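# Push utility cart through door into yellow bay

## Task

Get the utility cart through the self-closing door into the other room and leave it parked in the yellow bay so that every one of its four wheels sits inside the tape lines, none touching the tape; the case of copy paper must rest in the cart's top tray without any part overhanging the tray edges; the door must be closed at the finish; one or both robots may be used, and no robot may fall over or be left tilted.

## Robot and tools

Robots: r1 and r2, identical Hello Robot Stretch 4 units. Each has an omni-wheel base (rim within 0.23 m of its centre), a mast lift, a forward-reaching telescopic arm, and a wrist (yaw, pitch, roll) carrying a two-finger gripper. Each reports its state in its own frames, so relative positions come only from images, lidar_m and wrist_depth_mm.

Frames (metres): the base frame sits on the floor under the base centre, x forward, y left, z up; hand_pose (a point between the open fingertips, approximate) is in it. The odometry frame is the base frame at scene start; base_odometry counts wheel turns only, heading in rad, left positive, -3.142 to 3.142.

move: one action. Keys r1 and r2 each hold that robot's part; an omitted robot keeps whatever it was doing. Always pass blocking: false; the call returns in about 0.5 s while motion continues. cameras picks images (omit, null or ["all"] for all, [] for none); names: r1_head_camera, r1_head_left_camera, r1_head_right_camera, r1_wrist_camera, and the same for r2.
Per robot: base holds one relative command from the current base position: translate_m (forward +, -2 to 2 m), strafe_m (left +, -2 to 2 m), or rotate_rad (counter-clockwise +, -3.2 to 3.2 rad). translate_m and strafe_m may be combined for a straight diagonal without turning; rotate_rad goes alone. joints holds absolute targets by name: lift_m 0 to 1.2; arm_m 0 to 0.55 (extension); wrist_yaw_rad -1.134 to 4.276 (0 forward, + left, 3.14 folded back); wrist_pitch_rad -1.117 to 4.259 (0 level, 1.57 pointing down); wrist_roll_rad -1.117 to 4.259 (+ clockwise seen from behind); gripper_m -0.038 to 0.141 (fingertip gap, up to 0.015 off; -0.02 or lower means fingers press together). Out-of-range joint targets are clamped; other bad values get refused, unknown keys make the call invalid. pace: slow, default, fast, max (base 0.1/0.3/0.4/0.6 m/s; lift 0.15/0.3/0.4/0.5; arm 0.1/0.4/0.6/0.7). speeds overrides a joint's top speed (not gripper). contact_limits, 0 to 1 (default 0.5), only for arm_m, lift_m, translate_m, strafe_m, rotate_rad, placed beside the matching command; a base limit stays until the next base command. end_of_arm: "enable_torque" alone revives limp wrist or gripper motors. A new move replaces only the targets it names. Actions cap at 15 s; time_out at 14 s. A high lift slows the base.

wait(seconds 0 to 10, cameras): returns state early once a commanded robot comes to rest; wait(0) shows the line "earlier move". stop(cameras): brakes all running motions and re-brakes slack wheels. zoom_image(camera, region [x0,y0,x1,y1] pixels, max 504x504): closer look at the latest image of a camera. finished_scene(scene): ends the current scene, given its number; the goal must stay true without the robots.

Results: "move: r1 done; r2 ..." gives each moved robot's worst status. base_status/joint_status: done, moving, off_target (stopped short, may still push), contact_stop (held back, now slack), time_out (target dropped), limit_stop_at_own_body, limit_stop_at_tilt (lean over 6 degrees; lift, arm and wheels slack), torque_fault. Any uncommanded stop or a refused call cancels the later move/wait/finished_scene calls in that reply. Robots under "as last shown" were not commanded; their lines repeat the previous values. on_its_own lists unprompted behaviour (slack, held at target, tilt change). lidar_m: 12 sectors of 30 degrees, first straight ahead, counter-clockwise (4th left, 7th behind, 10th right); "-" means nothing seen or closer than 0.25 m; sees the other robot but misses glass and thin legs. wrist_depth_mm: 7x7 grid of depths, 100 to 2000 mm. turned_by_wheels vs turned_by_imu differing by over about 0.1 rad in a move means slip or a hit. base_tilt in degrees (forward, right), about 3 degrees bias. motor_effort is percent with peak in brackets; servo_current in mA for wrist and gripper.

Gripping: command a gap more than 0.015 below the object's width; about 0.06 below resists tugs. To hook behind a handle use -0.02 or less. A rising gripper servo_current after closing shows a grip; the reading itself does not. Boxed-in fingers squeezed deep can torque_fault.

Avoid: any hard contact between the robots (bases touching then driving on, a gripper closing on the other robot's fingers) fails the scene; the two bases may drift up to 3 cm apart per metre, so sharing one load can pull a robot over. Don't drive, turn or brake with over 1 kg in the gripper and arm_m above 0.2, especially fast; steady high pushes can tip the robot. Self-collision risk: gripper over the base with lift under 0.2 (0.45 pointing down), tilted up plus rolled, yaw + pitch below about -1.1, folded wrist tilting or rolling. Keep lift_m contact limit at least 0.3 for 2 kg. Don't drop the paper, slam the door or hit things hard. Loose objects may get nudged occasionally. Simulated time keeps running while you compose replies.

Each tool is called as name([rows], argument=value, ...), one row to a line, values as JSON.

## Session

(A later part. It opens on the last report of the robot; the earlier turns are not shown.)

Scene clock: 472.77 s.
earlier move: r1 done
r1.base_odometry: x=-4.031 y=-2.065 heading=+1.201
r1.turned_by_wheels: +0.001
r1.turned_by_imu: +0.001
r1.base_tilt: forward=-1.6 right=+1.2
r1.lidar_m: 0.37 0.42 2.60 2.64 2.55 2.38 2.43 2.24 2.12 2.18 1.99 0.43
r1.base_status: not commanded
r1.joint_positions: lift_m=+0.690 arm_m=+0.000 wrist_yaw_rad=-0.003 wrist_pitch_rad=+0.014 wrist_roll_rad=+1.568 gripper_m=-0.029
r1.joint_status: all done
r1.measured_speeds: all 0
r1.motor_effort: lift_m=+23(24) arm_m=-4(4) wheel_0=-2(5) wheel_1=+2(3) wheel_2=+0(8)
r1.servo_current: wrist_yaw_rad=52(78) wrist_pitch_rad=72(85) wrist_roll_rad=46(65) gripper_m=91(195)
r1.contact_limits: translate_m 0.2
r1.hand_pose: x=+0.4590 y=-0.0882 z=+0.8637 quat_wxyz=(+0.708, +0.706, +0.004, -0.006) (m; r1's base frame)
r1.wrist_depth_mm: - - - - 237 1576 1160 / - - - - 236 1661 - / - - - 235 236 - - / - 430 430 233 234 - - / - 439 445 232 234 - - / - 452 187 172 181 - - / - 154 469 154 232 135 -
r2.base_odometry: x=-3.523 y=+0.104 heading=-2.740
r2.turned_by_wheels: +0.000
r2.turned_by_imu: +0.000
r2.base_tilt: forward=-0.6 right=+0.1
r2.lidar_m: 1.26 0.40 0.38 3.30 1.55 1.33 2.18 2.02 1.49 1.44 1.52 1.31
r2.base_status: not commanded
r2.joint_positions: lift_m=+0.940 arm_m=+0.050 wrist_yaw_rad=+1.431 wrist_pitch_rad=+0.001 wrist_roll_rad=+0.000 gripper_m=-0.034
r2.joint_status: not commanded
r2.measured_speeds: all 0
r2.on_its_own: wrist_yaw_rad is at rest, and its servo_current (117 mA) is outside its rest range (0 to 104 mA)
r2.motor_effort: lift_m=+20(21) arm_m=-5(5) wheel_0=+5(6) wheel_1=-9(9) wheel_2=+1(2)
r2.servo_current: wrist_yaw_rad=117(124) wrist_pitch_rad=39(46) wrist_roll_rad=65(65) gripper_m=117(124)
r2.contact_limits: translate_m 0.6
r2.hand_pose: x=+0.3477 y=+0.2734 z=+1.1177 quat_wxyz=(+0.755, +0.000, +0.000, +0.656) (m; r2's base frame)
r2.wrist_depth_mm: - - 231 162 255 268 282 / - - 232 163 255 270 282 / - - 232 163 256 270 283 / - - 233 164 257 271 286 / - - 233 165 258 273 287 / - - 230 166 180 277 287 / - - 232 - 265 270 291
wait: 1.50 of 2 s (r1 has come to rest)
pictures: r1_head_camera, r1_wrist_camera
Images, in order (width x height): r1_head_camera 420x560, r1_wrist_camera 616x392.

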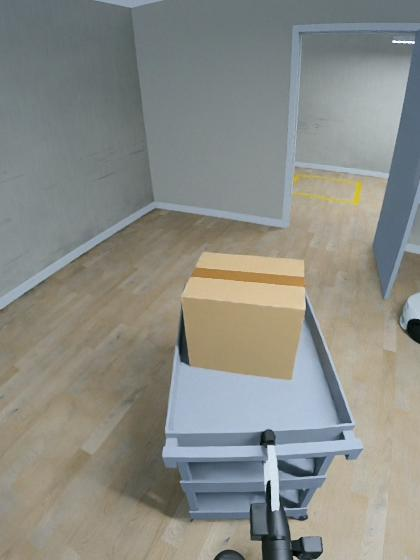

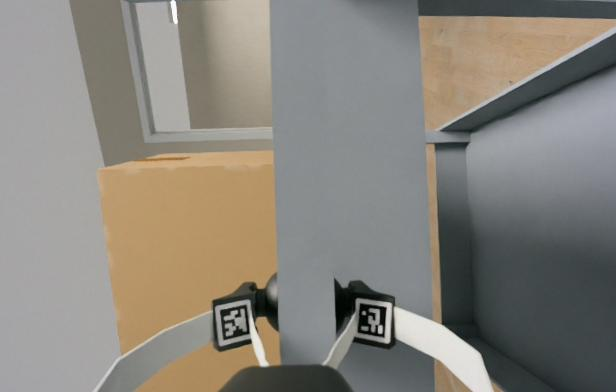

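move(blocking=false, r1={"base":{"strafe_m":0.26},"pace":"slow","contact_limits":{"strafe_m":0.6}}, cameras=[])

wait(seconds=5, cameras=["r1_head_camera"])

move(blocking=false, r1={"base":{"rotate_rad":-0.42},"pace":"slow","contact_limits":{"rotate_rad":0.6}}, cameras=[])

wait(seconds=3, cameras=["r1_head_camera"])

move(blocking=false, r1={"base":{"strafe_m":0.2},"pace":"slow","contact_limits":{"strafe_m":0.6}}, cameras=[])

wait(seconds=5, cameras=["r1_head_camera","r1_wrist_camera"])

Scene clock: 488.07 s.
move: r1 moving
r1.base_odometry: x=-4.045 y=-2.059 heading=+1.200
r1.turned_by_wheels: +0.000
r1.turned_by_imu: -0.001
r1.base_tilt: forward=-1.5 right=+1.3
r1.lidar_m: 0.38 0.41 2.57 2.62 2.57 2.39 2.46 2.30 2.13 2.17 2.05 0.43
r1.base_status: strafe_m moving
r1.joint_positions: lift_m=+0.690 arm_m=+0.000 wrist_yaw_rad=-0.003 wrist_pitch_rad=+0.014 wrist_roll_rad=+1.568 gripper_m=-0.029
r1.joint_status: not commanded
r1.measured_speeds: translate_m=+0.001 strafe_m=+0.057 rotate_rad=-0.003 lift_m=+0.000 arm_m=+0.000 wrist_yaw_rad=+0.000 wrist_pitch_rad=+0.000 wrist_roll_rad=+0.000
r1.motor_effort: lift_m=+23(23) arm_m=-4(4) wheel_0=-12(12) wheel_1=+5(6) wheel_2=+0(2)
r1.servo_current: wrist_yaw_rad=33(72) wrist_pitch_rad=72(85) wrist_roll_rad=26(59) gripper_m=85(98)
r1.contact_limits: strafe_m 0.6
r1.hand_pose: x=+0.4590 y=-0.0882 z=+0.8637 quat_wxyz=(+0.708, +0.706, +0.004, -0.006) (m; r1's base frame)
r1.wrist_depth_mm: - - - 240 240 1499 1182 / - - - 238 239 1661 - / - - - 236 236 - - / - 427 427 234 235 - - / - 442 442 173 234 - - / - 452 185 171 182 - - / - 154 466 135 231 135 -
r2.base_odometry: x=-3.523 y=+0.104 heading=-2.740
r2.turned_by_wheels: +0.000
r2.turned_by_imu: +0.000
r2.base_tilt: forward=-0.7 right=+0.0
r2.lidar_m: 1.24 0.37 0.39 3.30 1.53 1.33 - 2.01 1.51 1.44 1.53 1.33
r2.base_status: not commanded
r2.joint_positions: lift_m=+0.940 arm_m=+0.050 wrist_yaw_rad=+1.431 wrist_pitch_rad=+0.001 wrist_roll_rad=+0.000 gripper_m=-0.034
r2.joint_status: not commanded
r2.measured_speeds: all 0
r2.motor_effort: lift_m=+21(21) arm_m=-5(5) wheel_0=+5(6) wheel_1=-8(9) wheel_2=+1(2)
r2.servo_current: wrist_yaw_rad=111(117) wrist_pitch_rad=46(46) wrist_roll_rad=39(52) gripper_m=117(124)
r2.contact_limits: translate_m 0.6
r2.hand_pose: x=+0.3477 y=+0.2734 z=+1.1177 quat_wxyz=(+0.755, +0.000, +0.000, +0.656) (m; r2's base frame)
r2.wrist_depth_mm: - - 229 163 254 270 281 / - - 230 163 256 270 283 / - - 232 163 257 270 286 / - - 233 165 259 272 286 / - - 235 166 259 273 289 / - - 229 165 179 277 289 / - - 232 - 264 271 290
pictures: none
No camera images: "cameras" was empty.

Scene clock: 491.30 s.
earlier move: r1 done
r1.base_odometry: x=-4.273 y=-1.970 heading=+1.200
r1.turned_by_wheels: +0.000
r1.turned_by_imu: +0.000
r1.base_tilt: forward=-1.6 right=+1.2
r1.lidar_m: 0.38 2.53 2.36 2.40 2.46 2.26 2.32 2.50 2.34 2.41 2.19 0.39
r1.base_status: done
r1.joint_positions: lift_m=+0.690 arm_m=+0.000 wrist_yaw_rad=-0.005 wrist_pitch_rad=+0.006 wrist_roll_rad=+1.568 gripper_m=-0.029
r1.joint_status: not commanded
r1.measured_speeds: all 0
r1.motor_effort: lift_m=+23(24) arm_m=+4(4) wheel_0=-6(15) wheel_1=+1(7) wheel_2=-4(5)
r1.servo_current: wrist_yaw_rad=39(72) wrist_pitch_rad=46(85) wrist_roll_rad=46(72) gripper_m=65(98)
r1.contact_limits: strafe_m 0.6
r1.hand_pose: x=+0.4587 y=-0.0890 z=+0.8660 quat_wxyz=(+0.708, +0.706, +0.000, -0.004) (m; r1's base frame)
r1.wrist_depth_mm: - - - - 191 - - / - 402 392 141 199 - - / - 404 410 146 206 - - / - 436 439 151 213 - - / - 480 466 157 220 - - / - - 186 198 182 1708 - / - - - 140 239 136 1229
r2.base_odometry: x=-3.523 y=+0.104 heading=-2.740
r2.turned_by_wheels: +0.000
r2.turned_by_imu: +0.000
r2.base_tilt: forward=-0.6 right=+0.0
r2.lidar_m: 1.24 0.39 0.39 3.29 1.63 1.42 - 2.00 1.51 1.43 1.53 1.32
r2.base_status: not commanded
r2.joint_positions: lift_m=+0.940 arm_m=+0.050 wrist_yaw_rad=+1.431 wrist_pitch_rad=+0.001 wrist_roll_rad=+0.000 gripper_m=-0.034
r2.joint_status: not commanded
r2.measured_speeds: all 0
r2.on_its_own: wrist_yaw_rad is at rest, and its servo_current (111 mA) is outside its rest range (0 to 104 mA)
r2.motor_effort: lift_m=+20(21) arm_m=-5(5) wheel_0=+5(6) wheel_1=-9(9) wheel_2=+2(2)
r2.servo_current: wrist_yaw_rad=111(130) wrist_pitch_rad=46(46) wrist_roll_rad=59(59) gripper_m=111(124)
r2.contact_limits: translate_m 0.6
r2.hand_pose: x=+0.3477 y=+0.2734 z=+1.1177 quat_wxyz=(+0.755, +0.000, +0.000, +0.656) (m; r2's base frame)
r2.wrist_depth_mm: - - 230 162 254 267 281 / - - 230 163 256 270 282 / - - 232 164 257 270 285 / - - 233 163 257 272 286 / - - 234 165 258 271 287 / - - 229 165 180 276 287 / - - 233 - 264 271 290
wait: 3.23 of 5 s (r1 has come to rest)
pictures: r1_head_camera
Images, in order (width x height): r1_head_camera 420x560.

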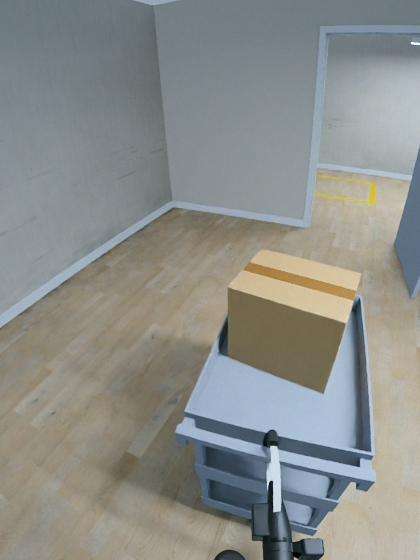

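Scene clock: 491.80 s.
move: r1 moving
r1.base_odometry: x=-4.274 y=-1.970 heading=+1.076
r1.turned_by_wheels: -0.124
r1.turned_by_imu: -0.124
r1.base_tilt: forward=-1.6 right=+1.3
r1.lidar_m: 0.39 0.44 2.35 2.36 2.57 2.30 2.26 2.69 2.35 2.35 2.83 0.41
r1.base_status: rotate_rad moving
r1.joint_positions: lift_m=+0.690 arm_m=+0.000 wrist_yaw_rad=+0.005 wrist_pitch_rad=+0.006 wrist_roll_rad=+1.568 gripper_m=-0.029
r1.joint_status: not commanded
r1.measured_speeds: translate_m=+0.000 strafe_m=-0.002 rotate_rad=-0.486 lift_m=+0.000 arm_m=+0.002 wrist_yaw_rad=+0.012 wrist_pitch_rad=+0.000 wrist_roll_rad=+0.000
r1.motor_effort: lift_m=+23(23) arm_m=+4(5) wheel_0=+12(13) wheel_1=+7(9) wheel_2=+7(7)
r1.servo_current: wrist_yaw_rad=52(72) wrist_pitch_rad=46(52) wrist_roll_rad=39(52) gripper_m=65(65)
r1.contact_limits: rotate_rad 0.6
r1.hand_pose: x=+0.4597 y=-0.0860 z=+0.8660 quat_wxyz=(+0.708, +0.706, +0.004, -0.001) (m; r1's base frame)
r1.wrist_depth_mm: - - - - 200 1397 - / - - 603 148 206 - - / - 407 407 151 210 - - / - 436 430 156 217 - - / - 462 462 160 223 - - / - - 191 198 226 1661 - / - - 178 141 236 137 -
r2.base_odometry: x=-3.523 y=+0.104 heading=-2.740
r2.turned_by_wheels: +0.000
r2.turned_by_imu: +0.000
r2.base_tilt: forward=-0.6 right=+0.1
r2.lidar_m: 1.26 0.38 0.36 3.30 1.64 1.42 - 2.03 1.49 1.44 1.54 1.31
r2.base_status: not commanded
r2.joint_positions: lift_m=+0.940 arm_m=+0.050 wrist_yaw_rad=+1.431 wrist_pitch_rad=+0.001 wrist_roll_rad=+0.000 gripper_m=-0.034
r2.joint_status: not commanded
r2.measured_speeds: all 0
r2.motor_effort: lift_m=+20(20) arm_m=-5(5) wheel_0=+6(6) wheel_1=-9(9) wheel_2=+2(2)
r2.servo_current: wrist_yaw_rad=111(117) wrist_pitch_rad=39(46) wrist_roll_rad=46(59) gripper_m=111(124)
r2.contact_limits: translate_m 0.6
r2.hand_pose: x=+0.3477 y=+0.2734 z=+1.1177 quat_wxyz=(+0.755, +0.000, +0.000, +0.656) (m; r2's base frame)
r2.wrist_depth_mm: - - 230 162 253 268 282 / - - 230 163 255 268 283 / - - 231 163 257 270 285 / - - 233 164 257 272 285 / - - 233 165 258 273 289 / - - 229 165 179 278 289 / - - 232 - 265 271 291
pictures: none
No camera images: "cameras" was empty.

Scene clock: 492.90 s.
earlier move: r1 done
r1.base_odometry: x=-4.274 y=-1.971 heading=+0.781
r1.turned_by_wheels: -0.295
r1.turned_by_imu: -0.295
r1.base_tilt: forward=-1.6 right=+1.3
r1.lidar_m: 0.34 0.33 2.47 2.34 2.45 2.36 2.27 2.43 2.43 2.35 2.46 0.45
r1.base_status: done
r1.joint_positions: lift_m=+0.690 arm_m=+0.000 wrist_yaw_rad=+0.010 wrist_pitch_rad=+0.006 wrist_roll_rad=+1.568 gripper_m=-0.029
r1.joint_status: not commanded
r1.measured_speeds: all 0
r1.motor_effort: lift_m=+23(24) arm_m=+3(5) wheel_0=+6(13) wheel_1=+5(9) wheel_2=+0(15)
r1.servo_current: wrist_yaw_rad=59(85) wrist_pitch_rad=52(52) wrist_roll_rad=46(65) gripper_m=65(65)
r1.contact_limits: rotate_rad 0.6
r1.hand_pose: x=+0.4601 y=-0.0846 z=+0.8660 quat_wxyz=(+0.708, +0.706, +0.006, +0.001) (m; r1's base frame)
r1.wrist_depth_mm: - - - - 300 1430 1138 / - - - - 283 1537 1160 / - - - - 262 1708 1336 / - - - - 253 1808 - / - 439 439 436 241 - - / - 430 430 197 229 - - / - 427 181 144 219 136 -
r2.base_odometry: x=-3.523 y=+0.104 heading=-2.740
r2.turned_by_wheels: +0.000
r2.turned_by_imu: +0.000
r2.base_tilt: forward=-0.7 right=+0.0
r2.lidar_m: 1.26 0.39 0.38 3.28 1.70 1.41 - 2.03 1.52 1.45 1.51 1.31
r2.base_status: not commanded
r2.joint_positions: lift_m=+0.940 arm_m=+0.050 wrist_yaw_rad=+1.431 wrist_pitch_rad=+0.001 wrist_roll_rad=+0.000 gripper_m=-0.034
r2.joint_status: not commanded
r2.measured_speeds: all 0
r2.motor_effort: lift_m=+20(21) arm_m=-5(5) wheel_0=+5(6) wheel_1=-8(9) wheel_2=+1(2)
r2.servo_current: wrist_yaw_rad=98(117) wrist_pitch_rad=39(46) wrist_roll_rad=46(65) gripper_m=117(124)
r2.contact_limits: translate_m 0.6
r2.hand_pose: x=+0.3477 y=+0.2734 z=+1.1177 quat_wxyz=(+0.755, +0.000, +0.000, +0.656) (m; r2's base frame)
r2.wrist_depth_mm: - - 229 162 254 267 282 / - - 231 163 255 270 283 / - - 232 163 256 271 285 / - - 233 164 258 272 286 / - - 234 165 258 273 287 / - - 229 165 180 276 289 / - - 232 - 264 270 291
wait: 1.10 of 3 s (r1 has come to rest)
pictures: r1_head_camera
Images, in order (width x height): r1_head_camera 420x560.

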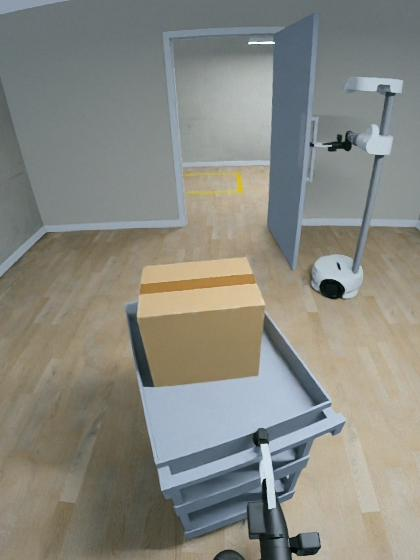

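Scene clock: 493.40 s.
move: r1 moving
r1.base_odometry: x=-4.284 y=-1.960 heading=+0.781
r1.turned_by_wheels: +0.000
r1.turned_by_imu: +0.000
r1.base_tilt: forward=-1.6 right=+1.3
r1.lidar_m: 0.34 0.31 2.42 2.33 2.47 2.37 2.29 2.42 2.42 2.37 2.45 0.47
r1.base_status: strafe_m moving
r1.joint_positions: lift_m=+0.690 arm_m=+0.000 wrist_yaw_rad=+0.003 wrist_pitch_rad=+0.006 wrist_roll_rad=+1.568 gripper_m=-0.029
r1.joint_status: not commanded
r1.measured_speeds: translate_m=+0.000 strafe_m=+0.056 rotate_rad=+0.000 lift_m=+0.000 arm_m=+0.001 wrist_yaw_rad=+0.000 wrist_pitch_rad=+0.000 wrist_roll_rad=+0.000
r1.motor_effort: lift_m=+23(24) arm_m=+3(4) wheel_0=-8(8) wheel_1=+8(9) wheel_2=+0(2)
r1.servo_current: wrist_yaw_rad=46(85) wrist_pitch_rad=39(59) wrist_roll_rad=52(59) gripper_m=59(65)
r1.contact_limits: strafe_m 0.6
r1.hand_pose: x=+0.4595 y=-0.0867 z=+0.8660 quat_wxyz=(+0.708, +0.706, +0.003, -0.001) (m; r1's base frame)
r1.wrist_depth_mm: - - - - 306 1618 1182 / - - - - 286 322 322 / - - - - 265 1756 1255 / - - - - 254 1756 - / - 445 442 436 240 - - / - 433 191 187 183 - - / - 418 421 143 217 135 -
r2: as last shown
r2.lidar_m: 1.27 0.39 0.38 3.30 1.73 1.43 - 2.03 1.51 1.45 1.51 1.29
r2.motor_effort: lift_m=+21(21) arm_m=-5(5) wheel_0=+5(6) wheel_1=-8(9) wheel_2=+1(2)
r2.servo_current: wrist_yaw_rad=98(117) wrist_pitch_rad=39(46) wrist_roll_rad=46(59) gripper_m=117(124)
r2.contact_limits: translate_m 0.6
r2.wrist_depth_mm: - - 230 162 253 268 281 / - - 231 163 256 268 283 / - - 231 163 259 271 285 / - - 232 164 258 272 286 / - - 235 165 259 273 287 / - - 230 165 179 276 289 / - - 233 - 265 270 290
pictures: none
No camera images: "cameras" was empty.

Scene clock: 496.03 s.
earlier move: r1 done
r1.base_odometry: x=-4.414 y=-1.829 heading=+0.780
r1.turned_by_wheels: -0.001
r1.turned_by_imu: -0.001
r1.base_tilt: forward=-1.6 right=+1.3
r1.lidar_m: 0.37 0.38 2.25 2.16 2.28 2.36 2.27 2.43 2.65 2.56 2.62 0.44
r1.base_status: done
r1.joint_positions: lift_m=+0.690 arm_m=+0.000 wrist_yaw_rad=-0.008 wrist_pitch_rad=+0.006 wrist_roll_rad=+1.568 gripper_m=-0.029
r1.joint_status: not commanded
r1.measured_speeds: all 0
r1.motor_effort: lift_m=+23(24) arm_m=+3(4) wheel_0=-5(16) wheel_1=+2(9) wheel_2=-6(8)
r1.servo_current: wrist_yaw_rad=65(85) wrist_pitch_rad=39(59) wrist_roll_rad=39(65) gripper_m=59(65)
r1.contact_limits: strafe_m 0.6
r1.hand_pose: x=+0.4586 y=-0.0897 z=+0.8661 quat_wxyz=(+0.708, +0.706, -0.001, -0.005) (m; r1's base frame)
r1.wrist_depth_mm: - - - 249 248 1537 1205 / - - - - 241 1708 1229 / - - - - 238 831 - / - 433 433 173 234 - - / - 436 439 209 229 - - / - 439 186 167 182 - - / - 150 445 139 220 128 -
r2.base_odometry: x=-3.523 y=+0.104 heading=-2.740
r2.turned_by_wheels: +0.000
r2.turned_by_imu: +0.000
r2.base_tilt: forward=-0.6 right=+0.0
r2.lidar_m: 1.26 0.36 0.39 3.30 1.65 1.43 - 2.02 1.48 1.43 1.51 1.30
r2.base_status: not commanded
r2.joint_positions: lift_m=+0.940 arm_m=+0.050 wrist_yaw_rad=+1.431 wrist_pitch_rad=+0.001 wrist_roll_rad=+0.000 gripper_m=-0.034
r2.joint_status: not commanded
r2.measured_speeds: all 0
r2.on_its_own: wrist_yaw_rad is at rest, and its servo_current (111 mA) is outside its rest range (0 to 104 mA)
r2.motor_effort: lift_m=+20(21) arm_m=-5(5) wheel_0=+5(6) wheel_1=-8(9) wheel_2=+2(2)
r2.servo_current: wrist_yaw_rad=111(117) wrist_pitch_rad=33(46) wrist_roll_rad=46(65) gripper_m=111(124)
r2.contact_limits: translate_m 0.6
r2.hand_pose: x=+0.3477 y=+0.2734 z=+1.1177 quat_wxyz=(+0.755, +0.000, +0.000, +0.656) (m; r2's base frame)
r2.wrist_depth_mm: - - 229 162 253 267 283 / - - 229 163 256 268 282 / - - 231 164 257 271 283 / - - 233 164 257 271 287 / - - 234 165 258 273 287 / - - 229 166 180 276 287 / - - 233 - 265 270 290
wait: 2.63 of 5 s (r1 has come to rest)
pictures: r1_head_camera, r1_wrist_camera
Images, in order (width x height): r1_head_camera 420x560, r1_wrist_camera 616x392.

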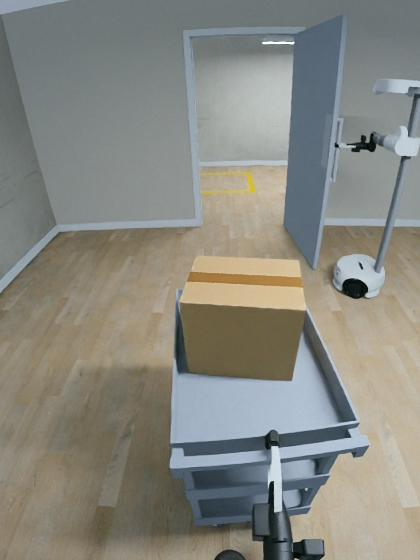

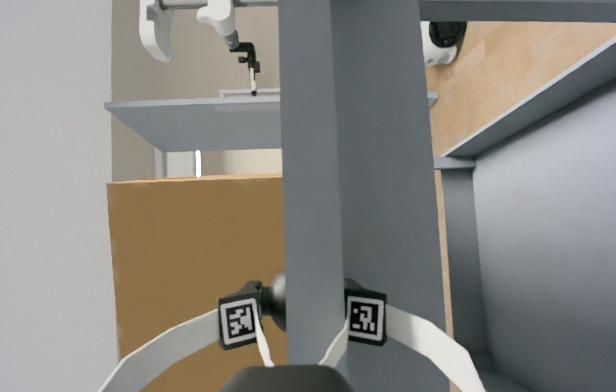

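move(blocking=false, r1={"base":{"strafe_m":0.17},"pace":"slow","contact_limits":{"strafe_m":0.6}}, cameras=[])

wait(seconds=5, cameras=[])

move(blocking=false, r1={"base":{"rotate_rad":-0.09},"pace":"slow","contact_limits":{"rotate_rad":0.6}}, cameras=[])

wait(seconds=3, cameras=["r1_head_camera"])

Scene clock: 512.57 s.
move: r1 moving
r1.base_odometry: x=-4.424 y=-1.818 heading=+0.779
r1.turned_by_wheels: -0.001
r1.turned_by_imu: -0.001
r1.base_tilt: forward=-1.6 right=+1.3
r1.lidar_m: 0.36 0.37 2.23 2.11 2.22 2.38 2.27 2.40 2.66 2.56 2.66 0.42
r1.base_status: strafe_m moving
r1.joint_positions: lift_m=+0.690 arm_m=+0.000 wrist_yaw_rad=-0.008 wrist_pitch_rad=+0.006 wrist_roll_rad=+1.568 gripper_m=-0.029
r1.joint_status: not commanded
r1.measured_speeds: translate_m=+0.000 strafe_m=+0.057 rotate_rad=+0.001 lift_m=+0.000 arm_m=+0.000 wrist_yaw_rad=+0.000 wrist_pitch_rad=+0.000 wrist_roll_rad=+0.000
r1.motor_effort: lift_m=+23(23) arm_m=+3(4) wheel_0=-10(13) wheel_1=+9(9) wheel_2=-4(5)
r1.servo_current: wrist_yaw_rad=65(78) wrist_pitch_rad=39(52) wrist_roll_rad=46(59) gripper_m=65(65)
r1.contact_limits: strafe_m 0.6
r1.hand_pose: x=+0.4586 y=-0.0897 z=+0.8661 quat_wxyz=(+0.708, +0.706, -0.001, -0.005) (m; r1's base frame)
r1.wrist_depth_mm: - - - 247 247 1537 1205 / - - - - 241 1708 1205 / - - - - 237 842 - / - 433 433 173 233 - - / - 436 439 208 228 - - / - 442 186 198 181 - - / - 151 452 139 220 128 -
r2.base_odometry: x=-3.523 y=+0.104 heading=-2.740
r2.turned_by_wheels: +0.000
r2.turned_by_imu: +0.000
r2.base_tilt: forward=-0.6 right=+0.0
r2.lidar_m: 1.27 0.39 0.38 3.31 1.65 1.44 - 2.03 1.50 1.45 1.54 1.29
r2.base_status: not commanded
r2.joint_positions: lift_m=+0.940 arm_m=+0.050 wrist_yaw_rad=+1.431 wrist_pitch_rad=+0.001 wrist_roll_rad=+0.000 gripper_m=-0.034
r2.joint_status: not commanded
r2.measured_speeds: all 0
r2.motor_effort: lift_m=+20(21) arm_m=-5(5) wheel_0=+5(6) wheel_1=-8(9) wheel_2=+1(2)
r2.servo_current: wrist_yaw_rad=98(124) wrist_pitch_rad=39(46) wrist_roll_rad=52(52) gripper_m=117(117)
r2.contact_limits: translate_m 0.6
r2.hand_pose: x=+0.3477 y=+0.2734 z=+1.1177 quat_wxyz=(+0.755, +0.000, +0.000, +0.656) (m; r2's base frame)
r2.wrist_depth_mm: - - 229 162 253 266 282 / - - 230 163 256 270 283 / - - 231 163 257 270 283 / - - 232 164 258 271 285 / - - 234 165 259 273 287 / - - 229 166 179 274 287 / - - 232 - 266 270 291
pictures: none
No camera images: "cameras" was empty.

Scene clock: 514.90 s.
earlier move: r1 done
r1.base_odometry: x=-4.534 y=-1.708 heading=+0.779
r1.turned_by_wheels: +0.000
r1.turned_by_imu: +0.000
r1.base_tilt: forward=-1.6 right=+1.3
r1.lidar_m: 0.39 0.42 2.08 1.97 2.07 2.35 2.29 2.42 2.81 2.72 2.85 0.40
r1.base_status: done
r1.joint_positions: lift_m=+0.690 arm_m=+0.000 wrist_yaw_rad=-0.008 wrist_pitch_rad=+0.006 wrist_roll_rad=+1.568 gripper_m=-0.029
r1.joint_status: not commanded
r1.measured_speeds: all 0
r1.motor_effort: lift_m=+23(23) arm_m=+4(4) wheel_0=-4(13) wheel_1=+2(9) wheel_2=-5(7)
r1.servo_current: wrist_yaw_rad=59(85) wrist_pitch_rad=46(59) wrist_roll_rad=52(65) gripper_m=65(72)
r1.contact_limits: strafe_m 0.6
r1.hand_pose: x=+0.4586 y=-0.0897 z=+0.8662 quat_wxyz=(+0.708, +0.706, -0.001, -0.005) (m; r1's base frame)
r1.wrist_depth_mm: - - - - 211 1537 - / - - - 154 214 - - / - 413 415 407 216 - - / - 427 430 159 220 - - / - 452 449 163 222 - - / - 484 186 197 183 - - / - - 496 165 229 137 -
r2.base_odometry: x=-3.523 y=+0.104 heading=-2.740
r2.turned_by_wheels: +0.000
r2.turned_by_imu: +0.000
r2.base_tilt: forward=-0.6 right=+0.0
r2.lidar_m: 1.25 0.40 0.39 3.30 1.62 1.50 - 1.99 1.48 1.45 1.52 1.30
r2.base_status: not commanded
r2.joint_positions: lift_m=+0.940 arm_m=+0.050 wrist_yaw_rad=+1.431 wrist_pitch_rad=+0.001 wrist_roll_rad=+0.000 gripper_m=-0.034
r2.joint_status: not commanded
r2.measured_speeds: all 0
r2.motor_effort: lift_m=+20(21) arm_m=-5(5) wheel_0=+5(6) wheel_1=-8(9) wheel_2=+2(2)
r2.servo_current: wrist_yaw_rad=98(124) wrist_pitch_rad=39(46) wrist_roll_rad=46(59) gripper_m=117(124)
r2.contact_limits: translate_m 0.6
r2.hand_pose: x=+0.3477 y=+0.2734 z=+1.1177 quat_wxyz=(+0.755, +0.000, +0.000, +0.656) (m; r2's base frame)
r2.wrist_depth_mm: - - 229 161 254 267 281 / - - 230 163 256 268 285 / - - 231 164 257 268 283 / - - 232 164 258 272 286 / - - 234 166 258 273 287 / - - 230 165 179 276 289 / - - 233 - 265 270 290
wait: 2.33 of 5 s (r1 has come to rest)
pictures: none
No camera images: "cameras" was empty.

Scene clock: 515.40 s.
move: r1 moving
r1.base_odometry: x=-4.534 y=-1.708 heading=+0.695
r1.turned_by_wheels: -0.084
r1.turned_by_imu: -0.084
r1.base_tilt: forward=-1.6 right=+1.2
r1.lidar_m: 0.38 0.37 2.15 1.97 2.05 2.41 2.29 2.33 2.88 2.72 2.77 0.42
r1.base_status: rotate_rad moving
r1.joint_positions: lift_m=+0.690 arm_m=+0.000 wrist_yaw_rad=+0.002 wrist_pitch_rad=+0.006 wrist_roll_rad=+1.568 gripper_m=-0.029
r1.joint_status: not commanded
r1.measured_speeds: translate_m=+0.000 strafe_m=-0.001 rotate_rad=-0.116 lift_m=+0.000 arm_m=+0.000 wrist_yaw_rad=+0.000 wrist_pitch_rad=+0.000 wrist_roll_rad=+0.000
r1.motor_effort: lift_m=+23(23) arm_m=+3(4) wheel_0=+8(8) wheel_1=+4(7) wheel_2=+2(3)
r1.servo_current: wrist_yaw_rad=52(65) wrist_pitch_rad=46(52) wrist_roll_rad=52(52) gripper_m=52(65)
r1.contact_limits: rotate_rad 0.6
r1.hand_pose: x=+0.4594 y=-0.0869 z=+0.8662 quat_wxyz=(+0.708, +0.706, +0.003, -0.001) (m; r1's base frame)
r1.wrist_depth_mm: - - - - 215 1618 1229 / - - - - 217 798 - / - 413 421 415 220 - - / - 430 427 421 222 - - / - 455 445 439 224 - - / - 480 190 198 185 - - / - 480 184 165 229 136 -
r2: as last shown
r2.base_tilt: forward=-0.7 right=+0.1
r2.lidar_m: 1.27 0.34 0.38 3.30 1.65 1.48 - 2.02 1.48 1.45 1.53 1.31
r2.motor_effort: lift_m=+20(20) arm_m=-5(5) wheel_0=+6(6) wheel_1=-8(9) wheel_2=+1(2)
r2.servo_current: wrist_yaw_rad=104(124) wrist_pitch_rad=39(46) wrist_roll_rad=52(59) gripper_m=117(124)
r2.contact_limits: translate_m 0.6
r2.wrist_depth_mm: - - 230 162 254 268 282 / - - 231 163 256 270 282 / - - 232 163 258 270 285 / - - 233 164 257 271 285 / - - 234 166 258 272 287 / - - 229 164 179 276 287 / - - 234 - 265 271 289
pictures: none
No camera images: "cameras" was empty.

Scene clock: 515.80 s.
earlier move: r1 done
r1.base_odometry: x=-4.534 y=-1.708 heading=+0.690
r1.turned_by_wheels: -0.005
r1.turned_by_imu: -0.005
r1.base_tilt: forward=-1.6 right=+1.3
r1.lidar_m: 0.39 0.41 2.14 2.00 2.03 2.43 2.30 2.36 2.89 2.71 2.76 0.43
r1.base_status: done
r1.joint_positions: lift_m=+0.690 arm_m=+0.000 wrist_yaw_rad=+0.002 wrist_pitch_rad=+0.006 wrist_roll_rad=+1.568 gripper_m=-0.029
r1.joint_status: not commanded
r1.measured_speeds: all 0
r1.motor_effort: lift_m=+23(23) arm_m=+1(4) wheel_0=+4(8) wheel_1=+2(7) wheel_2=+2(4)
r1.servo_current: wrist_yaw_rad=46(72) wrist_pitch_rad=46(52) wrist_roll_rad=46(59) gripper_m=59(65)
r1.contact_limits: rotate_rad 0.6
r1.hand_pose: x=+0.4594 y=-0.0869 z=+0.8662 quat_wxyz=(+0.708, +0.706, +0.003, -0.001) (m; r1's base frame)
r1.wrist_depth_mm: - - - - 224 1618 1229 / - - - - 224 1537 - / - 591 430 418 226 - - / - 427 433 427 227 - - / - 445 449 216 228 - - / - 473 189 167 183 - - / - 473 480 142 230 127 -
r2.base_odometry: x=-3.523 y=+0.104 heading=-2.740
r2.turned_by_wheels: +0.000
r2.turned_by_imu: +0.000
r2.base_tilt: forward=-0.6 right=+0.1
r2.lidar_m: 1.26 0.36 0.38 3.27 1.64 1.49 - 2.02 1.51 1.44 1.53 1.29
r2.base_status: not commanded
r2.joint_positions: lift_m=+0.940 arm_m=+0.050 wrist_yaw_rad=+1.431 wrist_pitch_rad=+0.001 wrist_roll_rad=+0.000 gripper_m=-0.034
r2.joint_status: not commanded
r2.measured_speeds: all 0
r2.motor_effort: lift_m=+20(20) arm_m=-5(5) wheel_0=+5(6) wheel_1=-8(9) wheel_2=+1(2)
r2.servo_current: wrist_yaw_rad=104(124) wrist_pitch_rad=39(46) wrist_roll_rad=52(59) gripper_m=111(124)
r2.contact_limits: translate_m 0.6
r2.hand_pose: x=+0.3477 y=+0.2734 z=+1.1177 quat_wxyz=(+0.755, +0.000, +0.000, +0.656) (m; r2's base frame)
r2.wrist_depth_mm: - - 230 163 253 268 281 / - - 230 163 256 268 282 / - - 232 163 257 271 283 / - - 232 164 258 272 285 / - - 235 166 258 272 286 / - - 229 166 179 276 289 / - - 233 - 264 271 291
wait: 0.40 of 3 s (r1 has come to rest)
pictures: r1_head_camera
Images, in order (width x height): r1_head_camera 420x560.

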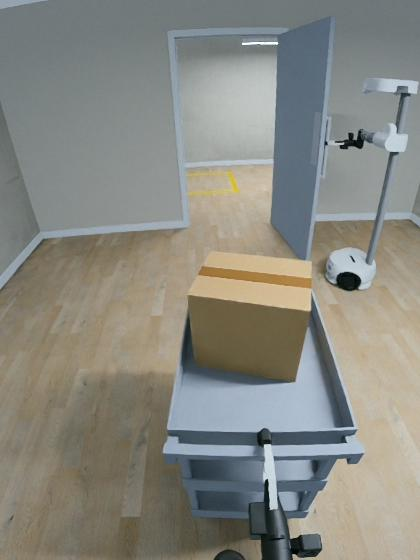

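move(blocking=false, r1={"base":{"rotate_rad":-0.03},"pace":"slow","contact_limits":{"rotate_rad":0.6}}, cameras=[])

wait(seconds=2, cameras=[])

move(blocking=false, r1={"base":{"translate_m":1.1},"pace":"default","contact_limits":{"translate_m":0.6}}, cameras=[])

wait(seconds=8, cameras=["r1_head_camera"])

Scene clock: 528.57 s.
move: r1 moving
r1.base_odometry: x=-4.534 y=-1.708 heading=+0.661
r1.turned_by_wheels: -0.029
r1.turned_by_imu: -0.029
r1.base_tilt: forward=-1.6 right=+1.3
r1.lidar_m: 0.38 0.40 2.17 1.97 2.03 2.46 2.28 2.34 2.92 2.71 2.74 0.43
r1.base_status: rotate_rad moving
r1.joint_positions: lift_m=+0.690 arm_m=+0.000 wrist_yaw_rad=+0.004 wrist_pitch_rad=+0.006 wrist_roll_rad=+1.568 gripper_m=-0.029
r1.joint_status: not commanded
r1.measured_speeds: all 0
r1.motor_effort: lift_m=+23(23) arm_m=-4(4) wheel_0=+7(9) wheel_1=+1(6) wheel_2=+8(8)
r1.servo_current: wrist_yaw_rad=52(65) wrist_pitch_rad=46(52) wrist_roll_rad=46(59) gripper_m=59(65)
r1.contact_limits: rotate_rad 0.6
r1.hand_pose: x=+0.4596 y=-0.0863 z=+0.8662 quat_wxyz=(+0.708, +0.706, +0.003, -0.001) (m; r1's base frame)
r1.wrist_depth_mm: - - - - 227 1576 1205 / - - - - 227 1576 - / - - 517 424 227 - - / - 430 433 433 229 - - / - 445 449 439 229 - - / - 469 190 198 185 - - / - 473 477 144 229 136 -
r2: as last shown
r2.base_tilt: forward=-0.6 right=+0.0
r2.lidar_m: 1.24 0.38 0.36 3.29 1.64 1.50 - 2.01 1.50 1.44 1.51 1.30
r2.on_its_own: wrist_yaw_rad is at rest, and its servo_current (111 mA) is outside its rest range (0 to 104 mA)
r2.motor_effort: lift_m=+20(21) arm_m=-5(5) wheel_0=+6(6) wheel_1=-9(9) wheel_2=+1(2)
r2.servo_current: wrist_yaw_rad=111(117) wrist_pitch_rad=39(46) wrist_roll_rad=46(59) gripper_m=117(124)
r2.contact_limits: translate_m 0.6
r2.wrist_depth_mm: - - 229 162 254 267 282 / - - 231 163 256 268 282 / - - 232 163 257 271 285 / - - 233 164 257 272 285 / - - 234 166 259 274 286 / - - 230 166 179 276 289 / - - 233 - 264 270 290
pictures: none
No camera images: "cameras" was empty.

Scene clock: 528.70 s.
earlier move: r1 done
r1.base_odometry: x=-4.534 y=-1.708 heading=+0.661
r1.turned_by_wheels: +0.000
r1.turned_by_imu: +0.000
r1.base_tilt: forward=-1.6 right=+1.3
r1.lidar_m: 0.39 0.40 2.16 1.98 2.03 2.47 2.30 2.34 2.91 2.70 2.76 0.43
r1.base_status: done
r1.joint_positions: lift_m=+0.690 arm_m=+0.000 wrist_yaw_rad=+0.004 wrist_pitch_rad=+0.006 wrist_roll_rad=+1.568 gripper_m=-0.029
r1.joint_status: not commanded
r1.measured_speeds: all 0
r1.motor_effort: lift_m=+23(23) arm_m=-4(4) wheel_0=+5(9) wheel_1=+3(6) wheel_2=+7(8)
r1.servo_current: wrist_yaw_rad=65(65) wrist_pitch_rad=59(59) wrist_roll_rad=52(59) gripper_m=59(65)
r1.contact_limits: rotate_rad 0.6
r1.hand_pose: x=+0.4596 y=-0.0863 z=+0.8662 quat_wxyz=(+0.708, +0.706, +0.003, -0.001) (m; r1's base frame)
r1.wrist_depth_mm: - - - - 228 1576 1229 / - - - - 227 1661 - / - - 512 421 229 - - / - 430 433 430 228 - - / - 449 445 442 229 - - / - 466 190 200 185 - - / - 469 477 144 229 136 -
r2.base_odometry: x=-3.523 y=+0.104 heading=-2.740
r2.turned_by_wheels: +0.000
r2.turned_by_imu: +0.000
r2.base_tilt: forward=-0.6 right=+0.0
r2.lidar_m: 1.27 0.39 0.38 3.30 1.65 1.49 - 2.01 1.49 1.45 1.52 1.30
r2.base_status: not commanded
r2.joint_positions: lift_m=+0.940 arm_m=+0.050 wrist_yaw_rad=+1.431 wrist_pitch_rad=+0.001 wrist_roll_rad=+0.000 gripper_m=-0.034
r2.joint_status: not commanded
r2.measured_speeds: all 0
r2.on_its_own: wrist_yaw_rad is at rest, and its servo_current (117 mA) is outside its rest range (0 to 104 mA)
r2.motor_effort: lift_m=+20(21) arm_m=-5(5) wheel_0=+6(6) wheel_1=-9(9) wheel_2=+1(2)
r2.servo_current: wrist_yaw_rad=117(117) wrist_pitch_rad=39(46) wrist_roll_rad=39(59) gripper_m=117(124)
r2.contact_limits: translate_m 0.6
r2.hand_pose: x=+0.3477 y=+0.2734 z=+1.1177 quat_wxyz=(+0.755, +0.000, +0.000, +0.656) (m; r2's base frame)
r2.wrist_depth_mm: - - 229 162 254 268 281 / - - 230 163 256 271 283 / - - 233 163 257 270 282 / - - 232 164 257 271 285 / - - 234 165 259 272 287 / - - 229 166 179 277 289 / - - 233 - 265 271 291
wait: 0.13 of 2 s (r1 has come to rest)
pictures: none
No camera images: "cameras" was empty.

Scene clock: 529.20 s.
move: r1 moving
r1.base_odometry: x=-4.509 y=-1.689 heading=+0.661
r1.turned_by_wheels: +0.000
r1.turned_by_imu: +0.001
r1.base_tilt: forward=-1.7 right=+1.3
r1.lidar_m: 0.36 0.39 2.15 1.98 2.02 2.50 2.29 2.38 2.90 2.70 2.76 0.41
r1.base_status: translate_m moving
r1.joint_positions: lift_m=+0.690 arm_m=+0.000 wrist_yaw_rad=-0.006 wrist_pitch_rad=+0.004 wrist_roll_rad=+1.568 gripper_m=-0.029
r1.joint_status: not commanded
r1.measured_speeds: translate_m=+0.121 strafe_m=-0.004 rotate_rad=-0.002 lift_m=+0.000 arm_m=+0.000 wrist_yaw_rad=-0.064 wrist_pitch_rad=+0.000 wrist_roll_rad=+0.000
r1.motor_effort: lift_m=+23(23) arm_m=+4(4) wheel_0=+9(11) wheel_1=+9(9) wheel_2=-19(19)
r1.servo_current: wrist_yaw_rad=59(65) wrist_pitch_rad=46(59) wrist_roll_rad=46(72) gripper_m=59(59)
r1.contact_limits: translate_m 0.6
r1.hand_pose: x=+0.4588 y=-0.0890 z=+0.8665 quat_wxyz=(+0.708, +0.706, +0.000, -0.004) (m; r1's base frame)
r1.wrist_depth_mm: - - - - 240 1576 1229 / - - - - 236 1661 1255 / - - - - 233 - - / - 427 427 430 229 - - / - 442 439 212 226 - - / - 449 189 198 182 - - / - 445 452 154 220 140 -
r2.base_odometry: x=-3.523 y=+0.104 heading=-2.740
r2.turned_by_wheels: +0.000
r2.turned_by_imu: +0.000
r2.base_tilt: forward=-0.6 right=+0.0
r2.lidar_m: 1.26 0.41 0.36 3.30 1.61 1.48 - 2.01 1.51 1.44 1.55 1.31
r2.base_status: not commanded
r2.joint_positions: lift_m=+0.940 arm_m=+0.050 wrist_yaw_rad=+1.431 wrist_pitch_rad=+0.001 wrist_roll_rad=+0.000 gripper_m=-0.034
r2.joint_status: not commanded
r2.measured_speeds: all 0
r2.motor_effort: lift_m=+20(21) arm_m=-5(5) wheel_0=+5(6) wheel_1=-8(9) wheel_2=+1(2)
r2.servo_current: wrist_yaw_rad=104(117) wrist_pitch_rad=46(46) wrist_roll_rad=46(46) gripper_m=117(124)
r2.contact_limits: translate_m 0.6
r2.hand_pose: x=+0.3477 y=+0.2734 z=+1.1177 quat_wxyz=(+0.755, +0.000, +0.000, +0.656) (m; r2's base frame)
r2.wrist_depth_mm: - - 230 162 254 270 281 / - - 230 163 256 268 283 / - - 232 163 257 271 285 / - - 232 164 258 271 286 / - - 234 166 259 273 287 / - - 230 165 179 277 287 / - - 234 - 265 270 291
pictures: none
No camera images: "cameras" was empty.

Scene clock: 533.87 s.
earlier move: r1 done
r1.base_odometry: x=-3.666 y=-1.032 heading=+0.662
r1.turned_by_wheels: +0.001
r1.turned_by_imu: +0.004
r1.base_tilt: forward=-1.6 right=+1.3
r1.lidar_m: 0.25 0.26 2.29 2.12 2.14 2.74 3.41 3.46 2.81 2.60 1.49 0.48
r1.base_status: done
r1.joint_positions: lift_m=+0.690 arm_m=+0.000 wrist_yaw_rad=+0.002 wrist_pitch_rad=+0.004 wrist_roll_rad=+1.568 gripper_m=-0.029
r1.joint_status: not commanded
r1.measured_speeds: all 0
r1.motor_effort: lift_m=+23(23) arm_m=+4(4) wheel_0=+4(13) wheel_1=+3(10) wheel_2=+2(22)
r1.servo_current: wrist_yaw_rad=39(85) wrist_pitch_rad=46(59) wrist_roll_rad=59(72) gripper_m=52(59)
r1.contact_limits: translate_m 0.6
r1.hand_pose: x=+0.4594 y=-0.0869 z=+0.8667 quat_wxyz=(+0.708, +0.706, +0.002, -0.001) (m; r1's base frame)
r1.wrist_depth_mm: - - 1281 - - - 1255 / - - - - - 1618 1255 / - - - - 355 362 364 / - - - - 300 1808 1336 / - - - - 256 1808 - / - - - 199 226 1756 - / - 151 181 150 200 137 -
r2.base_odometry: x=-3.523 y=+0.104 heading=-2.740
r2.turned_by_wheels: +0.000
r2.turned_by_imu: +0.001
r2.base_tilt: forward=-0.7 right=+0.1
r2.lidar_m: 1.26 0.38 0.37 1.12 1.04 1.45 - 2.01 1.49 1.43 1.51 1.31
r2.base_status: not commanded
r2.joint_positions: lift_m=+0.940 arm_m=+0.050 wrist_yaw_rad=+1.431 wrist_pitch_rad=+0.001 wrist_roll_rad=+0.000 gripper_m=-0.034
r2.joint_status: not commanded
r2.measured_speeds: all 0
r2.on_its_own: wrist_yaw_rad is at rest, and its servo_current (111 mA) is outside its rest range (0 to 104 mA)
r2.motor_effort: lift_m=+20(21) arm_m=-5(5) wheel_0=+6(6) wheel_1=-9(9) wheel_2=+2(2)
r2.servo_current: wrist_yaw_rad=111(117) wrist_pitch_rad=46(46) wrist_roll_rad=46(65) gripper_m=117(124)
r2.contact_limits: translate_m 0.6
r2.hand_pose: x=+0.3477 y=+0.2734 z=+1.1177 quat_wxyz=(+0.755, +0.000, +0.000, +0.656) (m; r2's base frame)
r2.wrist_depth_mm: - - 229 162 255 267 283 / - - 231 163 255 270 282 / - - 232 164 257 271 285 / - - 232 164 258 272 285 / 1060 - 234 166 259 272 287 / 1042 - 229 165 179 276 289 / - 139 233 - 265 271 291
wait: 4.67 of 8 s (r1 has come to rest)
pictures: r1_head_camera
Images, in order (width x height): r1_head_camera 420x560.

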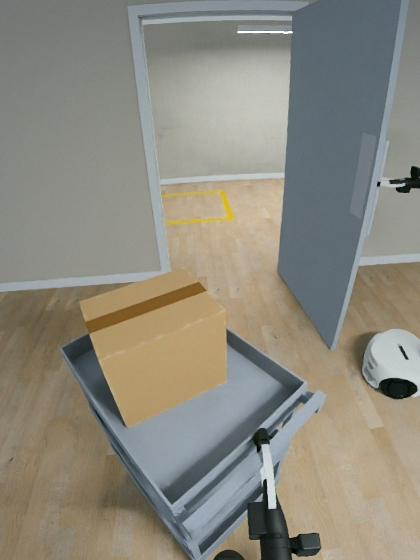

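move(blocking=false, r1={"base":{"translate_m":-0.97,"strafe_m":-0.2},"contact_limits":{"translate_m":0.6}}, cameras=[])

wait(seconds=9, cameras=["r1_head_camera"])

Scene clock: 566.13 s.
move: r1 moving
r1.base_odometry: x=-3.687 y=-1.056 heading=+0.663
r1.turned_by_wheels: +0.000
r1.turned_by_imu: +0.000
r1.base_tilt: forward=-1.6 right=+1.3
r1.lidar_m: 0.26 0.25 2.25 2.11 2.16 2.79 3.37 3.43 2.82 2.60 1.52 0.49
r1.base_status: translate_m moving; strafe_m moving
r1.joint_positions: lift_m=+0.690 arm_m=+0.000 wrist_yaw_rad=+0.005 wrist_pitch_rad=+0.004 wrist_roll_rad=+1.568 gripper_m=-0.029
r1.joint_status: not commanded
r1.measured_speeds: translate_m=-0.122 strafe_m=-0.024 rotate_rad=-0.005 lift_m=+0.000 arm_m=+0.000 wrist_yaw_rad=+0.000 wrist_pitch_rad=+0.000 wrist_roll_rad=+0.000
r1.motor_effort: lift_m=+23(23) arm_m=-4(4) wheel_0=-2(4) wheel_1=-8(9) wheel_2=+13(15)
r1.servo_current: wrist_yaw_rad=46(52) wrist_pitch_rad=39(52) wrist_roll_rad=59(72) gripper_m=52(59)
r1.contact_limits: translate_m 0.6
r1.hand_pose: x=+0.4598 y=-0.0859 z=+0.8667 quat_wxyz=(+0.708, +0.706, +0.003, +0.000) (m; r1's base frame)
r1.wrist_depth_mm: - - 1336 - - - 1205 / - - - - - 1618 1205 / - - - - 349 362 364 / - - - - 297 1756 1308 / - - - 262 251 1808 - / - - 190 190 226 - - / - 402 397 153 202 137 -
r2.base_odometry: x=-3.523 y=+0.104 heading=-2.740
r2.turned_by_wheels: +0.000
r2.turned_by_imu: +0.000
r2.base_tilt: forward=-0.6 right=+0.1
r2.lidar_m: 1.26 0.39 0.39 1.13 1.04 1.42 - 2.02 1.50 1.44 1.52 1.30
r2.base_status: not commanded
r2.joint_positions: lift_m=+0.940 arm_m=+0.050 wrist_yaw_rad=+1.431 wrist_pitch_rad=+0.001 wrist_roll_rad=+0.000 gripper_m=-0.034
r2.joint_status: not commanded
r2.measured_speeds: all 0
r2.motor_effort: lift_m=+20(21) arm_m=-5(5) wheel_0=+5(6) wheel_1=-8(9) wheel_2=+2(2)
r2.servo_current: wrist_yaw_rad=117(117) wrist_pitch_rad=46(46) wrist_roll_rad=52(59) gripper_m=104(124)
r2.contact_limits: translate_m 0.6
r2.hand_pose: x=+0.3477 y=+0.2734 z=+1.1177 quat_wxyz=(+0.755, +0.000, +0.000, +0.656) (m; r2's base frame)
r2.wrist_depth_mm: - - 229 162 254 270 281 / - - 229 163 256 268 282 / - - 232 164 257 272 283 / - - 232 164 257 272 286 / 1042 - 234 166 258 273 287 / 1042 - 229 165 179 277 286 / - 1397 233 - 265 270 290
pictures: none
No camera images: "cameras" was empty.

Scene clock: 570.40 s.
earlier move: r1 done
r1.base_odometry: x=-4.308 y=-1.786 heading=+0.661
r1.turned_by_wheels: -0.001
r1.turned_by_imu: -0.002
r1.base_tilt: forward=-1.6 right=+1.3
r1.lidar_m: 0.37 0.39 2.40 2.20 2.23 2.61 2.39 2.46 2.71 2.50 2.54 0.45
r1.base_status: done
r1.joint_positions: lift_m=+0.690 arm_m=+0.000 wrist_yaw_rad=-0.001 wrist_pitch_rad=+0.004 wrist_roll_rad=+1.569 gripper_m=-0.029
r1.joint_status: not commanded
r1.measured_speeds: all 0
r1.motor_effort: lift_m=+23(24) arm_m=-4(4) wheel_0=-6(11) wheel_1=-2(9) wheel_2=-1(21)
r1.servo_current: wrist_yaw_rad=52(98) wrist_pitch_rad=39(52) wrist_roll_rad=65(72) gripper_m=52(59)
r1.contact_limits: translate_m 0.6
r1.hand_pose: x=+0.4592 y=-0.0877 z=+0.8666 quat_wxyz=(+0.708, +0.706, +0.001, -0.002) (m; r1's base frame)
r1.wrist_depth_mm: - - - 248 246 1499 1229 / - - - 243 242 1756 1229 / - - - - 238 854 - / - 433 436 175 235 - - / - 439 442 207 232 - - / - 449 186 169 182 - - / - 449 455 143 225 128 -
r2.base_odometry: x=-3.523 y=+0.104 heading=-2.740
r2.turned_by_wheels: +0.000
r2.turned_by_imu: +0.001
r2.base_tilt: forward=-0.6 right=+0.1
r2.lidar_m: 1.24 0.38 0.39 3.30 1.50 1.29 - 2.02 1.53 1.45 1.50 1.32
r2.base_status: not commanded
r2.joint_positions: lift_m=+0.940 arm_m=+0.050 wrist_yaw_rad=+1.431 wrist_pitch_rad=+0.001 wrist_roll_rad=+0.000 gripper_m=-0.034
r2.joint_status: not commanded
r2.measured_speeds: all 0
r2.on_its_own: wrist_yaw_rad is at rest, and its servo_current (111 mA) is outside its rest range (0 to 104 mA)
r2.motor_effort: lift_m=+20(21) arm_m=-5(5) wheel_0=+5(6) wheel_1=-8(9) wheel_2=+2(2)
r2.servo_current: wrist_yaw_rad=111(124) wrist_pitch_rad=39(52) wrist_roll_rad=52(65) gripper_m=117(130)
r2.contact_limits: translate_m 0.6
r2.hand_pose: x=+0.3477 y=+0.2734 z=+1.1177 quat_wxyz=(+0.755, +0.000, +0.000, +0.656) (m; r2's base frame)
r2.wrist_depth_mm: - - 229 162 254 268 282 / - - 231 163 257 268 282 / - - 232 163 257 270 285 / - - 232 164 258 271 286 / - - 233 165 259 273 286 / - - 230 165 179 276 286 / - - 234 - 265 270 291
wait: 4.27 of 9 s (r1 has come to rest)
pictures: r1_head_camera
Images, in order (width x height): r1_head_camera 420x560.

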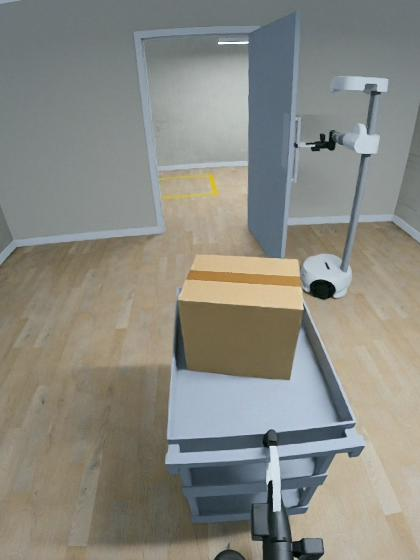

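move(blocking=false, r1={"base":{"rotate_rad":0.086},"pace":"slow","contact_limits":{"rotate_rad":0.6}}, cameras=[])

wait(seconds=2, cameras=[])

move(blocking=false, r1={"base":{"translate_m":0.1,"strafe_m":-0.04},"pace":"slow","contact_limits":{"translate_m":0.6}}, cameras=[])

wait(seconds=3, cameras=["r1_head_camera"])

Scene clock: 578.93 s.
move: r1 moving
r1.base_odometry: x=-4.308 y=-1.786 heading=+0.743
r1.turned_by_wheels: +0.081
r1.turned_by_imu: +0.081
r1.base_tilt: forward=-1.6 right=+1.3
r1.lidar_m: 0.38 0.42 2.31 2.20 2.28 2.52 2.38 2.53 2.62 2.49 2.59 0.42
r1.base_status: rotate_rad moving
r1.joint_positions: lift_m=+0.690 arm_m=+0.000 wrist_yaw_rad=-0.009 wrist_pitch_rad=+0.004 wrist_roll_rad=+1.569 gripper_m=-0.029
r1.joint_status: not commanded
r1.measured_speeds: translate_m=+0.001 strafe_m=+0.001 rotate_rad=+0.101 lift_m=+0.000 arm_m=+0.000 wrist_yaw_rad=+0.000 wrist_pitch_rad=+0.000 wrist_roll_rad=+0.000
r1.motor_effort: lift_m=+23(23) arm_m=+0(4) wheel_0=-11(12) wheel_1=-3(6) wheel_2=-7(11)
r1.servo_current: wrist_yaw_rad=72(72) wrist_pitch_rad=46(52) wrist_roll_rad=39(59) gripper_m=52(52)
r1.contact_limits: rotate_rad 0.6
r1.hand_pose: x=+0.4585 y=-0.0900 z=+0.8666 quat_wxyz=(+0.708, +0.706, -0.002, -0.005) (m; r1's base frame)
r1.wrist_depth_mm: - - - - 229 1618 1229 / - - - - 228 1661 - / - - 549 424 229 - - / - 436 430 430 228 - - / - 445 445 208 228 - - / - 462 185 167 183 - - / - 469 473 141 227 137 -
r2.base_odometry: x=-3.523 y=+0.104 heading=-2.740
r2.turned_by_wheels: +0.000
r2.turned_by_imu: +0.000
r2.base_tilt: forward=-0.6 right=+0.0
r2.lidar_m: 1.26 0.39 0.38 3.32 1.47 1.29 - 2.03 1.48 1.43 1.52 1.31
r2.base_status: not commanded
r2.joint_positions: lift_m=+0.940 arm_m=+0.050 wrist_yaw_rad=+1.431 wrist_pitch_rad=+0.001 wrist_roll_rad=+0.000 gripper_m=-0.034
r2.joint_status: not commanded
r2.measured_speeds: all 0
r2.motor_effort: lift_m=+20(21) arm_m=-5(5) wheel_0=+5(6) wheel_1=-8(9) wheel_2=+2(2)
r2.servo_current: wrist_yaw_rad=111(117) wrist_pitch_rad=46(46) wrist_roll_rad=46(52) gripper_m=111(117)
r2.contact_limits: translate_m 0.6
r2.hand_pose: x=+0.3477 y=+0.2734 z=+1.1177 quat_wxyz=(+0.755, +0.000, +0.000, +0.656) (m; r2's base frame)
r2.wrist_depth_mm: - - 230 162 254 268 282 / - - 231 163 256 270 282 / - - 232 163 256 271 283 / - - 233 164 257 272 286 / - - 234 166 258 273 287 / - - 230 165 179 277 287 / - - 232 - 265 270 291
pictures: none
No camera images: "cameras" was empty.

Scene clock: 579.30 s.
earlier move: r1 done
r1.base_odometry: x=-4.308 y=-1.786 heading=+0.746
r1.turned_by_wheels: +0.003
r1.turned_by_imu: +0.003
r1.base_tilt: forward=-1.6 right=+1.3
r1.lidar_m: 0.38 0.40 2.32 2.20 2.27 2.50 2.38 2.51 2.61 2.49 2.56 0.41
r1.base_status: done
r1.joint_positions: lift_m=+0.690 arm_m=+0.000 wrist_yaw_rad=-0.009 wrist_pitch_rad=+0.004 wrist_roll_rad=+1.569 gripper_m=-0.029
r1.joint_status: not commanded
r1.measured_speeds: all 0
r1.motor_effort: lift_m=+23(23) arm_m=+3(4) wheel_0=-8(12) wheel_1=-3(6) wheel_2=-4(11)
r1.servo_current: wrist_yaw_rad=52(72) wrist_pitch_rad=39(52) wrist_roll_rad=52(59) gripper_m=52(52)
r1.contact_limits: rotate_rad 0.6
r1.hand_pose: x=+0.4585 y=-0.0900 z=+0.8666 quat_wxyz=(+0.708, +0.706, -0.002, -0.005) (m; r1's base frame)
r1.wrist_depth_mm: - - - - 228 1618 1205 / - - - - 226 1618 - / - - 517 418 227 - - / - 430 430 433 228 - - / - 442 445 209 228 - - / - 462 185 198 183 - - / - 466 477 142 229 128 -
r2.base_odometry: x=-3.523 y=+0.104 heading=-2.740
r2.turned_by_wheels: +0.000
r2.turned_by_imu: +0.000
r2.base_tilt: forward=-0.6 right=+0.1
r2.lidar_m: 1.26 0.39 0.39 3.28 1.48 1.27 - 2.01 1.50 1.45 1.53 1.32
r2.base_status: not commanded
r2.joint_positions: lift_m=+0.940 arm_m=+0.050 wrist_yaw_rad=+1.431 wrist_pitch_rad=+0.001 wrist_roll_rad=+0.000 gripper_m=-0.034
r2.joint_status: not commanded
r2.measured_speeds: all 0
r2.motor_effort: lift_m=+20(21) arm_m=-5(5) wheel_0=+6(6) wheel_1=-9(9) wheel_2=+1(2)
r2.servo_current: wrist_yaw_rad=104(117) wrist_pitch_rad=39(46) wrist_roll_rad=46(52) gripper_m=111(117)
r2.contact_limits: translate_m 0.6
r2.hand_pose: x=+0.3477 y=+0.2734 z=+1.1177 quat_wxyz=(+0.755, +0.000, +0.000, +0.656) (m; r2's base frame)
r2.wrist_depth_mm: - - 230 162 254 268 282 / - - 231 163 256 268 282 / - - 232 163 256 271 283 / - - 233 164 258 272 285 / - - 234 166 258 272 287 / - - 229 165 179 276 287 / - - 232 - 264 270 291
wait: 0.37 of 2 s (r1 has come to rest)
pictures: none
No camera images: "cameras" was empty.

Scene clock: 579.80 s.
move: r1 moving
r1.base_odometry: x=-4.296 y=-1.781 heading=+0.746
r1.turned_by_wheels: +0.000
r1.turned_by_imu: +0.000
r1.base_tilt: forward=-1.6 right=+1.3
r1.lidar_m: 0.38 0.40 2.32 2.20 2.29 2.51 2.40 2.53 2.60 2.49 2.59 0.44
r1.base_status: translate_m moving; strafe_m moving
r1.joint_positions: lift_m=+0.690 arm_m=+0.000 wrist_yaw_rad=-0.009 wrist_pitch_rad=+0.004 wrist_roll_rad=+1.569 gripper_m=-0.029
r1.joint_status: not commanded
r1.measured_speeds: translate_m=+0.049 strafe_m=-0.020 rotate_rad=+0.001 lift_m=+0.000 arm_m=+0.000 wrist_yaw_rad=+0.000 wrist_pitch_rad=+0.000 wrist_roll_rad=+0.000
r1.motor_effort: lift_m=+23(23) arm_m=+4(4) wheel_0=+5(6) wheel_1=+1(3) wheel_2=-13(14)
r1.servo_current: wrist_yaw_rad=72(78) wrist_pitch_rad=46(46) wrist_roll_rad=39(59) gripper_m=52(52)
r1.contact_limits: translate_m 0.6
r1.hand_pose: x=+0.4585 y=-0.0900 z=+0.8666 quat_wxyz=(+0.708, +0.706, -0.002, -0.005) (m; r1's base frame)
r1.wrist_depth_mm: - - - - 229 1618 1255 / - - - - 229 1618 - / - - 609 430 227 - - / - 430 427 430 227 - - / - 439 439 209 228 - - / - 459 186 197 183 - - / - 151 477 165 226 128 -
r2: as last shown
r2.lidar_m: 1.24 0.39 0.39 3.31 1.46 1.29 - 2.03 1.50 1.45 1.53 1.30
r2.motor_effort: lift_m=+20(21) arm_m=-5(5) wheel_0=+5(6) wheel_1=-8(9) wheel_2=+2(2)
r2.servo_current: wrist_yaw_rad=104(117) wrist_pitch_rad=39(46) wrist_roll_rad=52(59) gripper_m=117(124)
r2.contact_limits: translate_m 0.6
r2.wrist_depth_mm: - - 230 162 253 268 282 / - - 230 163 256 270 283 / - - 230 164 258 271 285 / - - 232 164 257 271 285 / - - 235 165 258 272 289 / - - 229 165 179 276 289 / - - 232 - 265 270 290
pictures: none
No camera images: "cameras" was empty.

Scene clock: 581.60 s.
earlier move: r1 done
r1.base_odometry: x=-4.208 y=-1.747 heading=+0.747
r1.turned_by_wheels: +0.001
r1.turned_by_imu: +0.000
r1.base_tilt: forward=-1.6 right=+1.2
r1.lidar_m: 0.35 0.38 2.35 2.27 2.33 2.61 2.50 2.61 2.57 2.46 2.54 0.45
r1.base_status: done
r1.joint_positions: lift_m=+0.690 arm_m=+0.000 wrist_yaw_rad=-0.005 wrist_pitch_rad=+0.004 wrist_roll_rad=+1.569 gripper_m=-0.029
r1.joint_status: not commanded
r1.measured_speeds: all 0
r1.motor_effort: lift_m=+23(23) arm_m=+4(4) wheel_0=+5(8) wheel_1=+4(6) wheel_2=-6(14)
r1.servo_current: wrist_yaw_rad=59(85) wrist_pitch_rad=39(52) wrist_roll_rad=59(65) gripper_m=46(59)
r1.contact_limits: translate_m 0.6
r1.hand_pose: x=+0.4589 y=-0.0888 z=+0.8666 quat_wxyz=(+0.708, +0.706, +0.000, -0.003) (m; r1's base frame)
r1.wrist_depth_mm: - - - - 252 1499 1118 / - - - - 247 1661 1229 / - - - - 241 1618 - / - 433 436 439 236 - - / - 439 439 439 231 - - / - 445 215 198 184 - - / - 442 445 139 220 137 -
r2.base_odometry: x=-3.523 y=+0.104 heading=-2.740
r2.turned_by_wheels: +0.000
r2.turned_by_imu: +0.000
r2.base_tilt: forward=-0.6 right=+0.1
r2.lidar_m: 1.25 0.39 0.39 3.30 1.35 1.23 - 1.99 1.49 1.43 1.55 1.30
r2.base_status: not commanded
r2.joint_positions: lift_m=+0.940 arm_m=+0.050 wrist_yaw_rad=+1.431 wrist_pitch_rad=+0.001 wrist_roll_rad=+0.000 gripper_m=-0.034
r2.joint_status: not commanded
r2.measured_speeds: all 0
r2.on_its_own: wrist_yaw_rad is at rest, and its servo_current (117 mA) is outside its rest range (0 to 104 mA)
r2.motor_effort: lift_m=+20(21) arm_m=-5(5) wheel_0=+5(6) wheel_1=-8(9) wheel_2=+2(2)
r2.servo_current: wrist_yaw_rad=117(117) wrist_pitch_rad=39(52) wrist_roll_rad=52(59) gripper_m=117(124)
r2.contact_limits: translate_m 0.6
r2.hand_pose: x=+0.3477 y=+0.2734 z=+1.1177 quat_wxyz=(+0.755, +0.000, +0.000, +0.656) (m; r2's base frame)
r2.wrist_depth_mm: - - 230 162 254 268 282 / - - 231 162 257 270 282 / - - 231 163 257 271 283 / - - 232 164 258 272 286 / - - 233 166 259 273 287 / - - 229 165 179 276 287 / - - 233 - 265 270 290
wait: 1.80 of 3 s (r1 has come to rest)
pictures: r1_head_camera
Images, in order (width x height): r1_head_camera 420x560.

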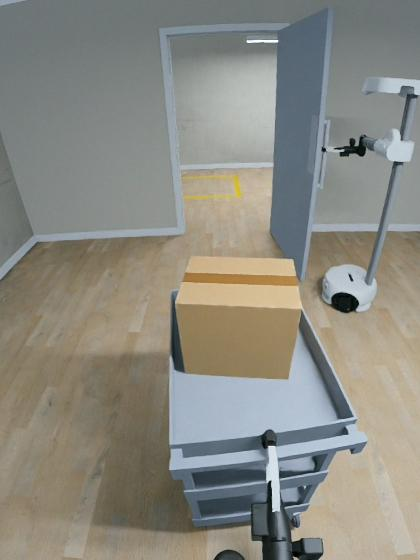

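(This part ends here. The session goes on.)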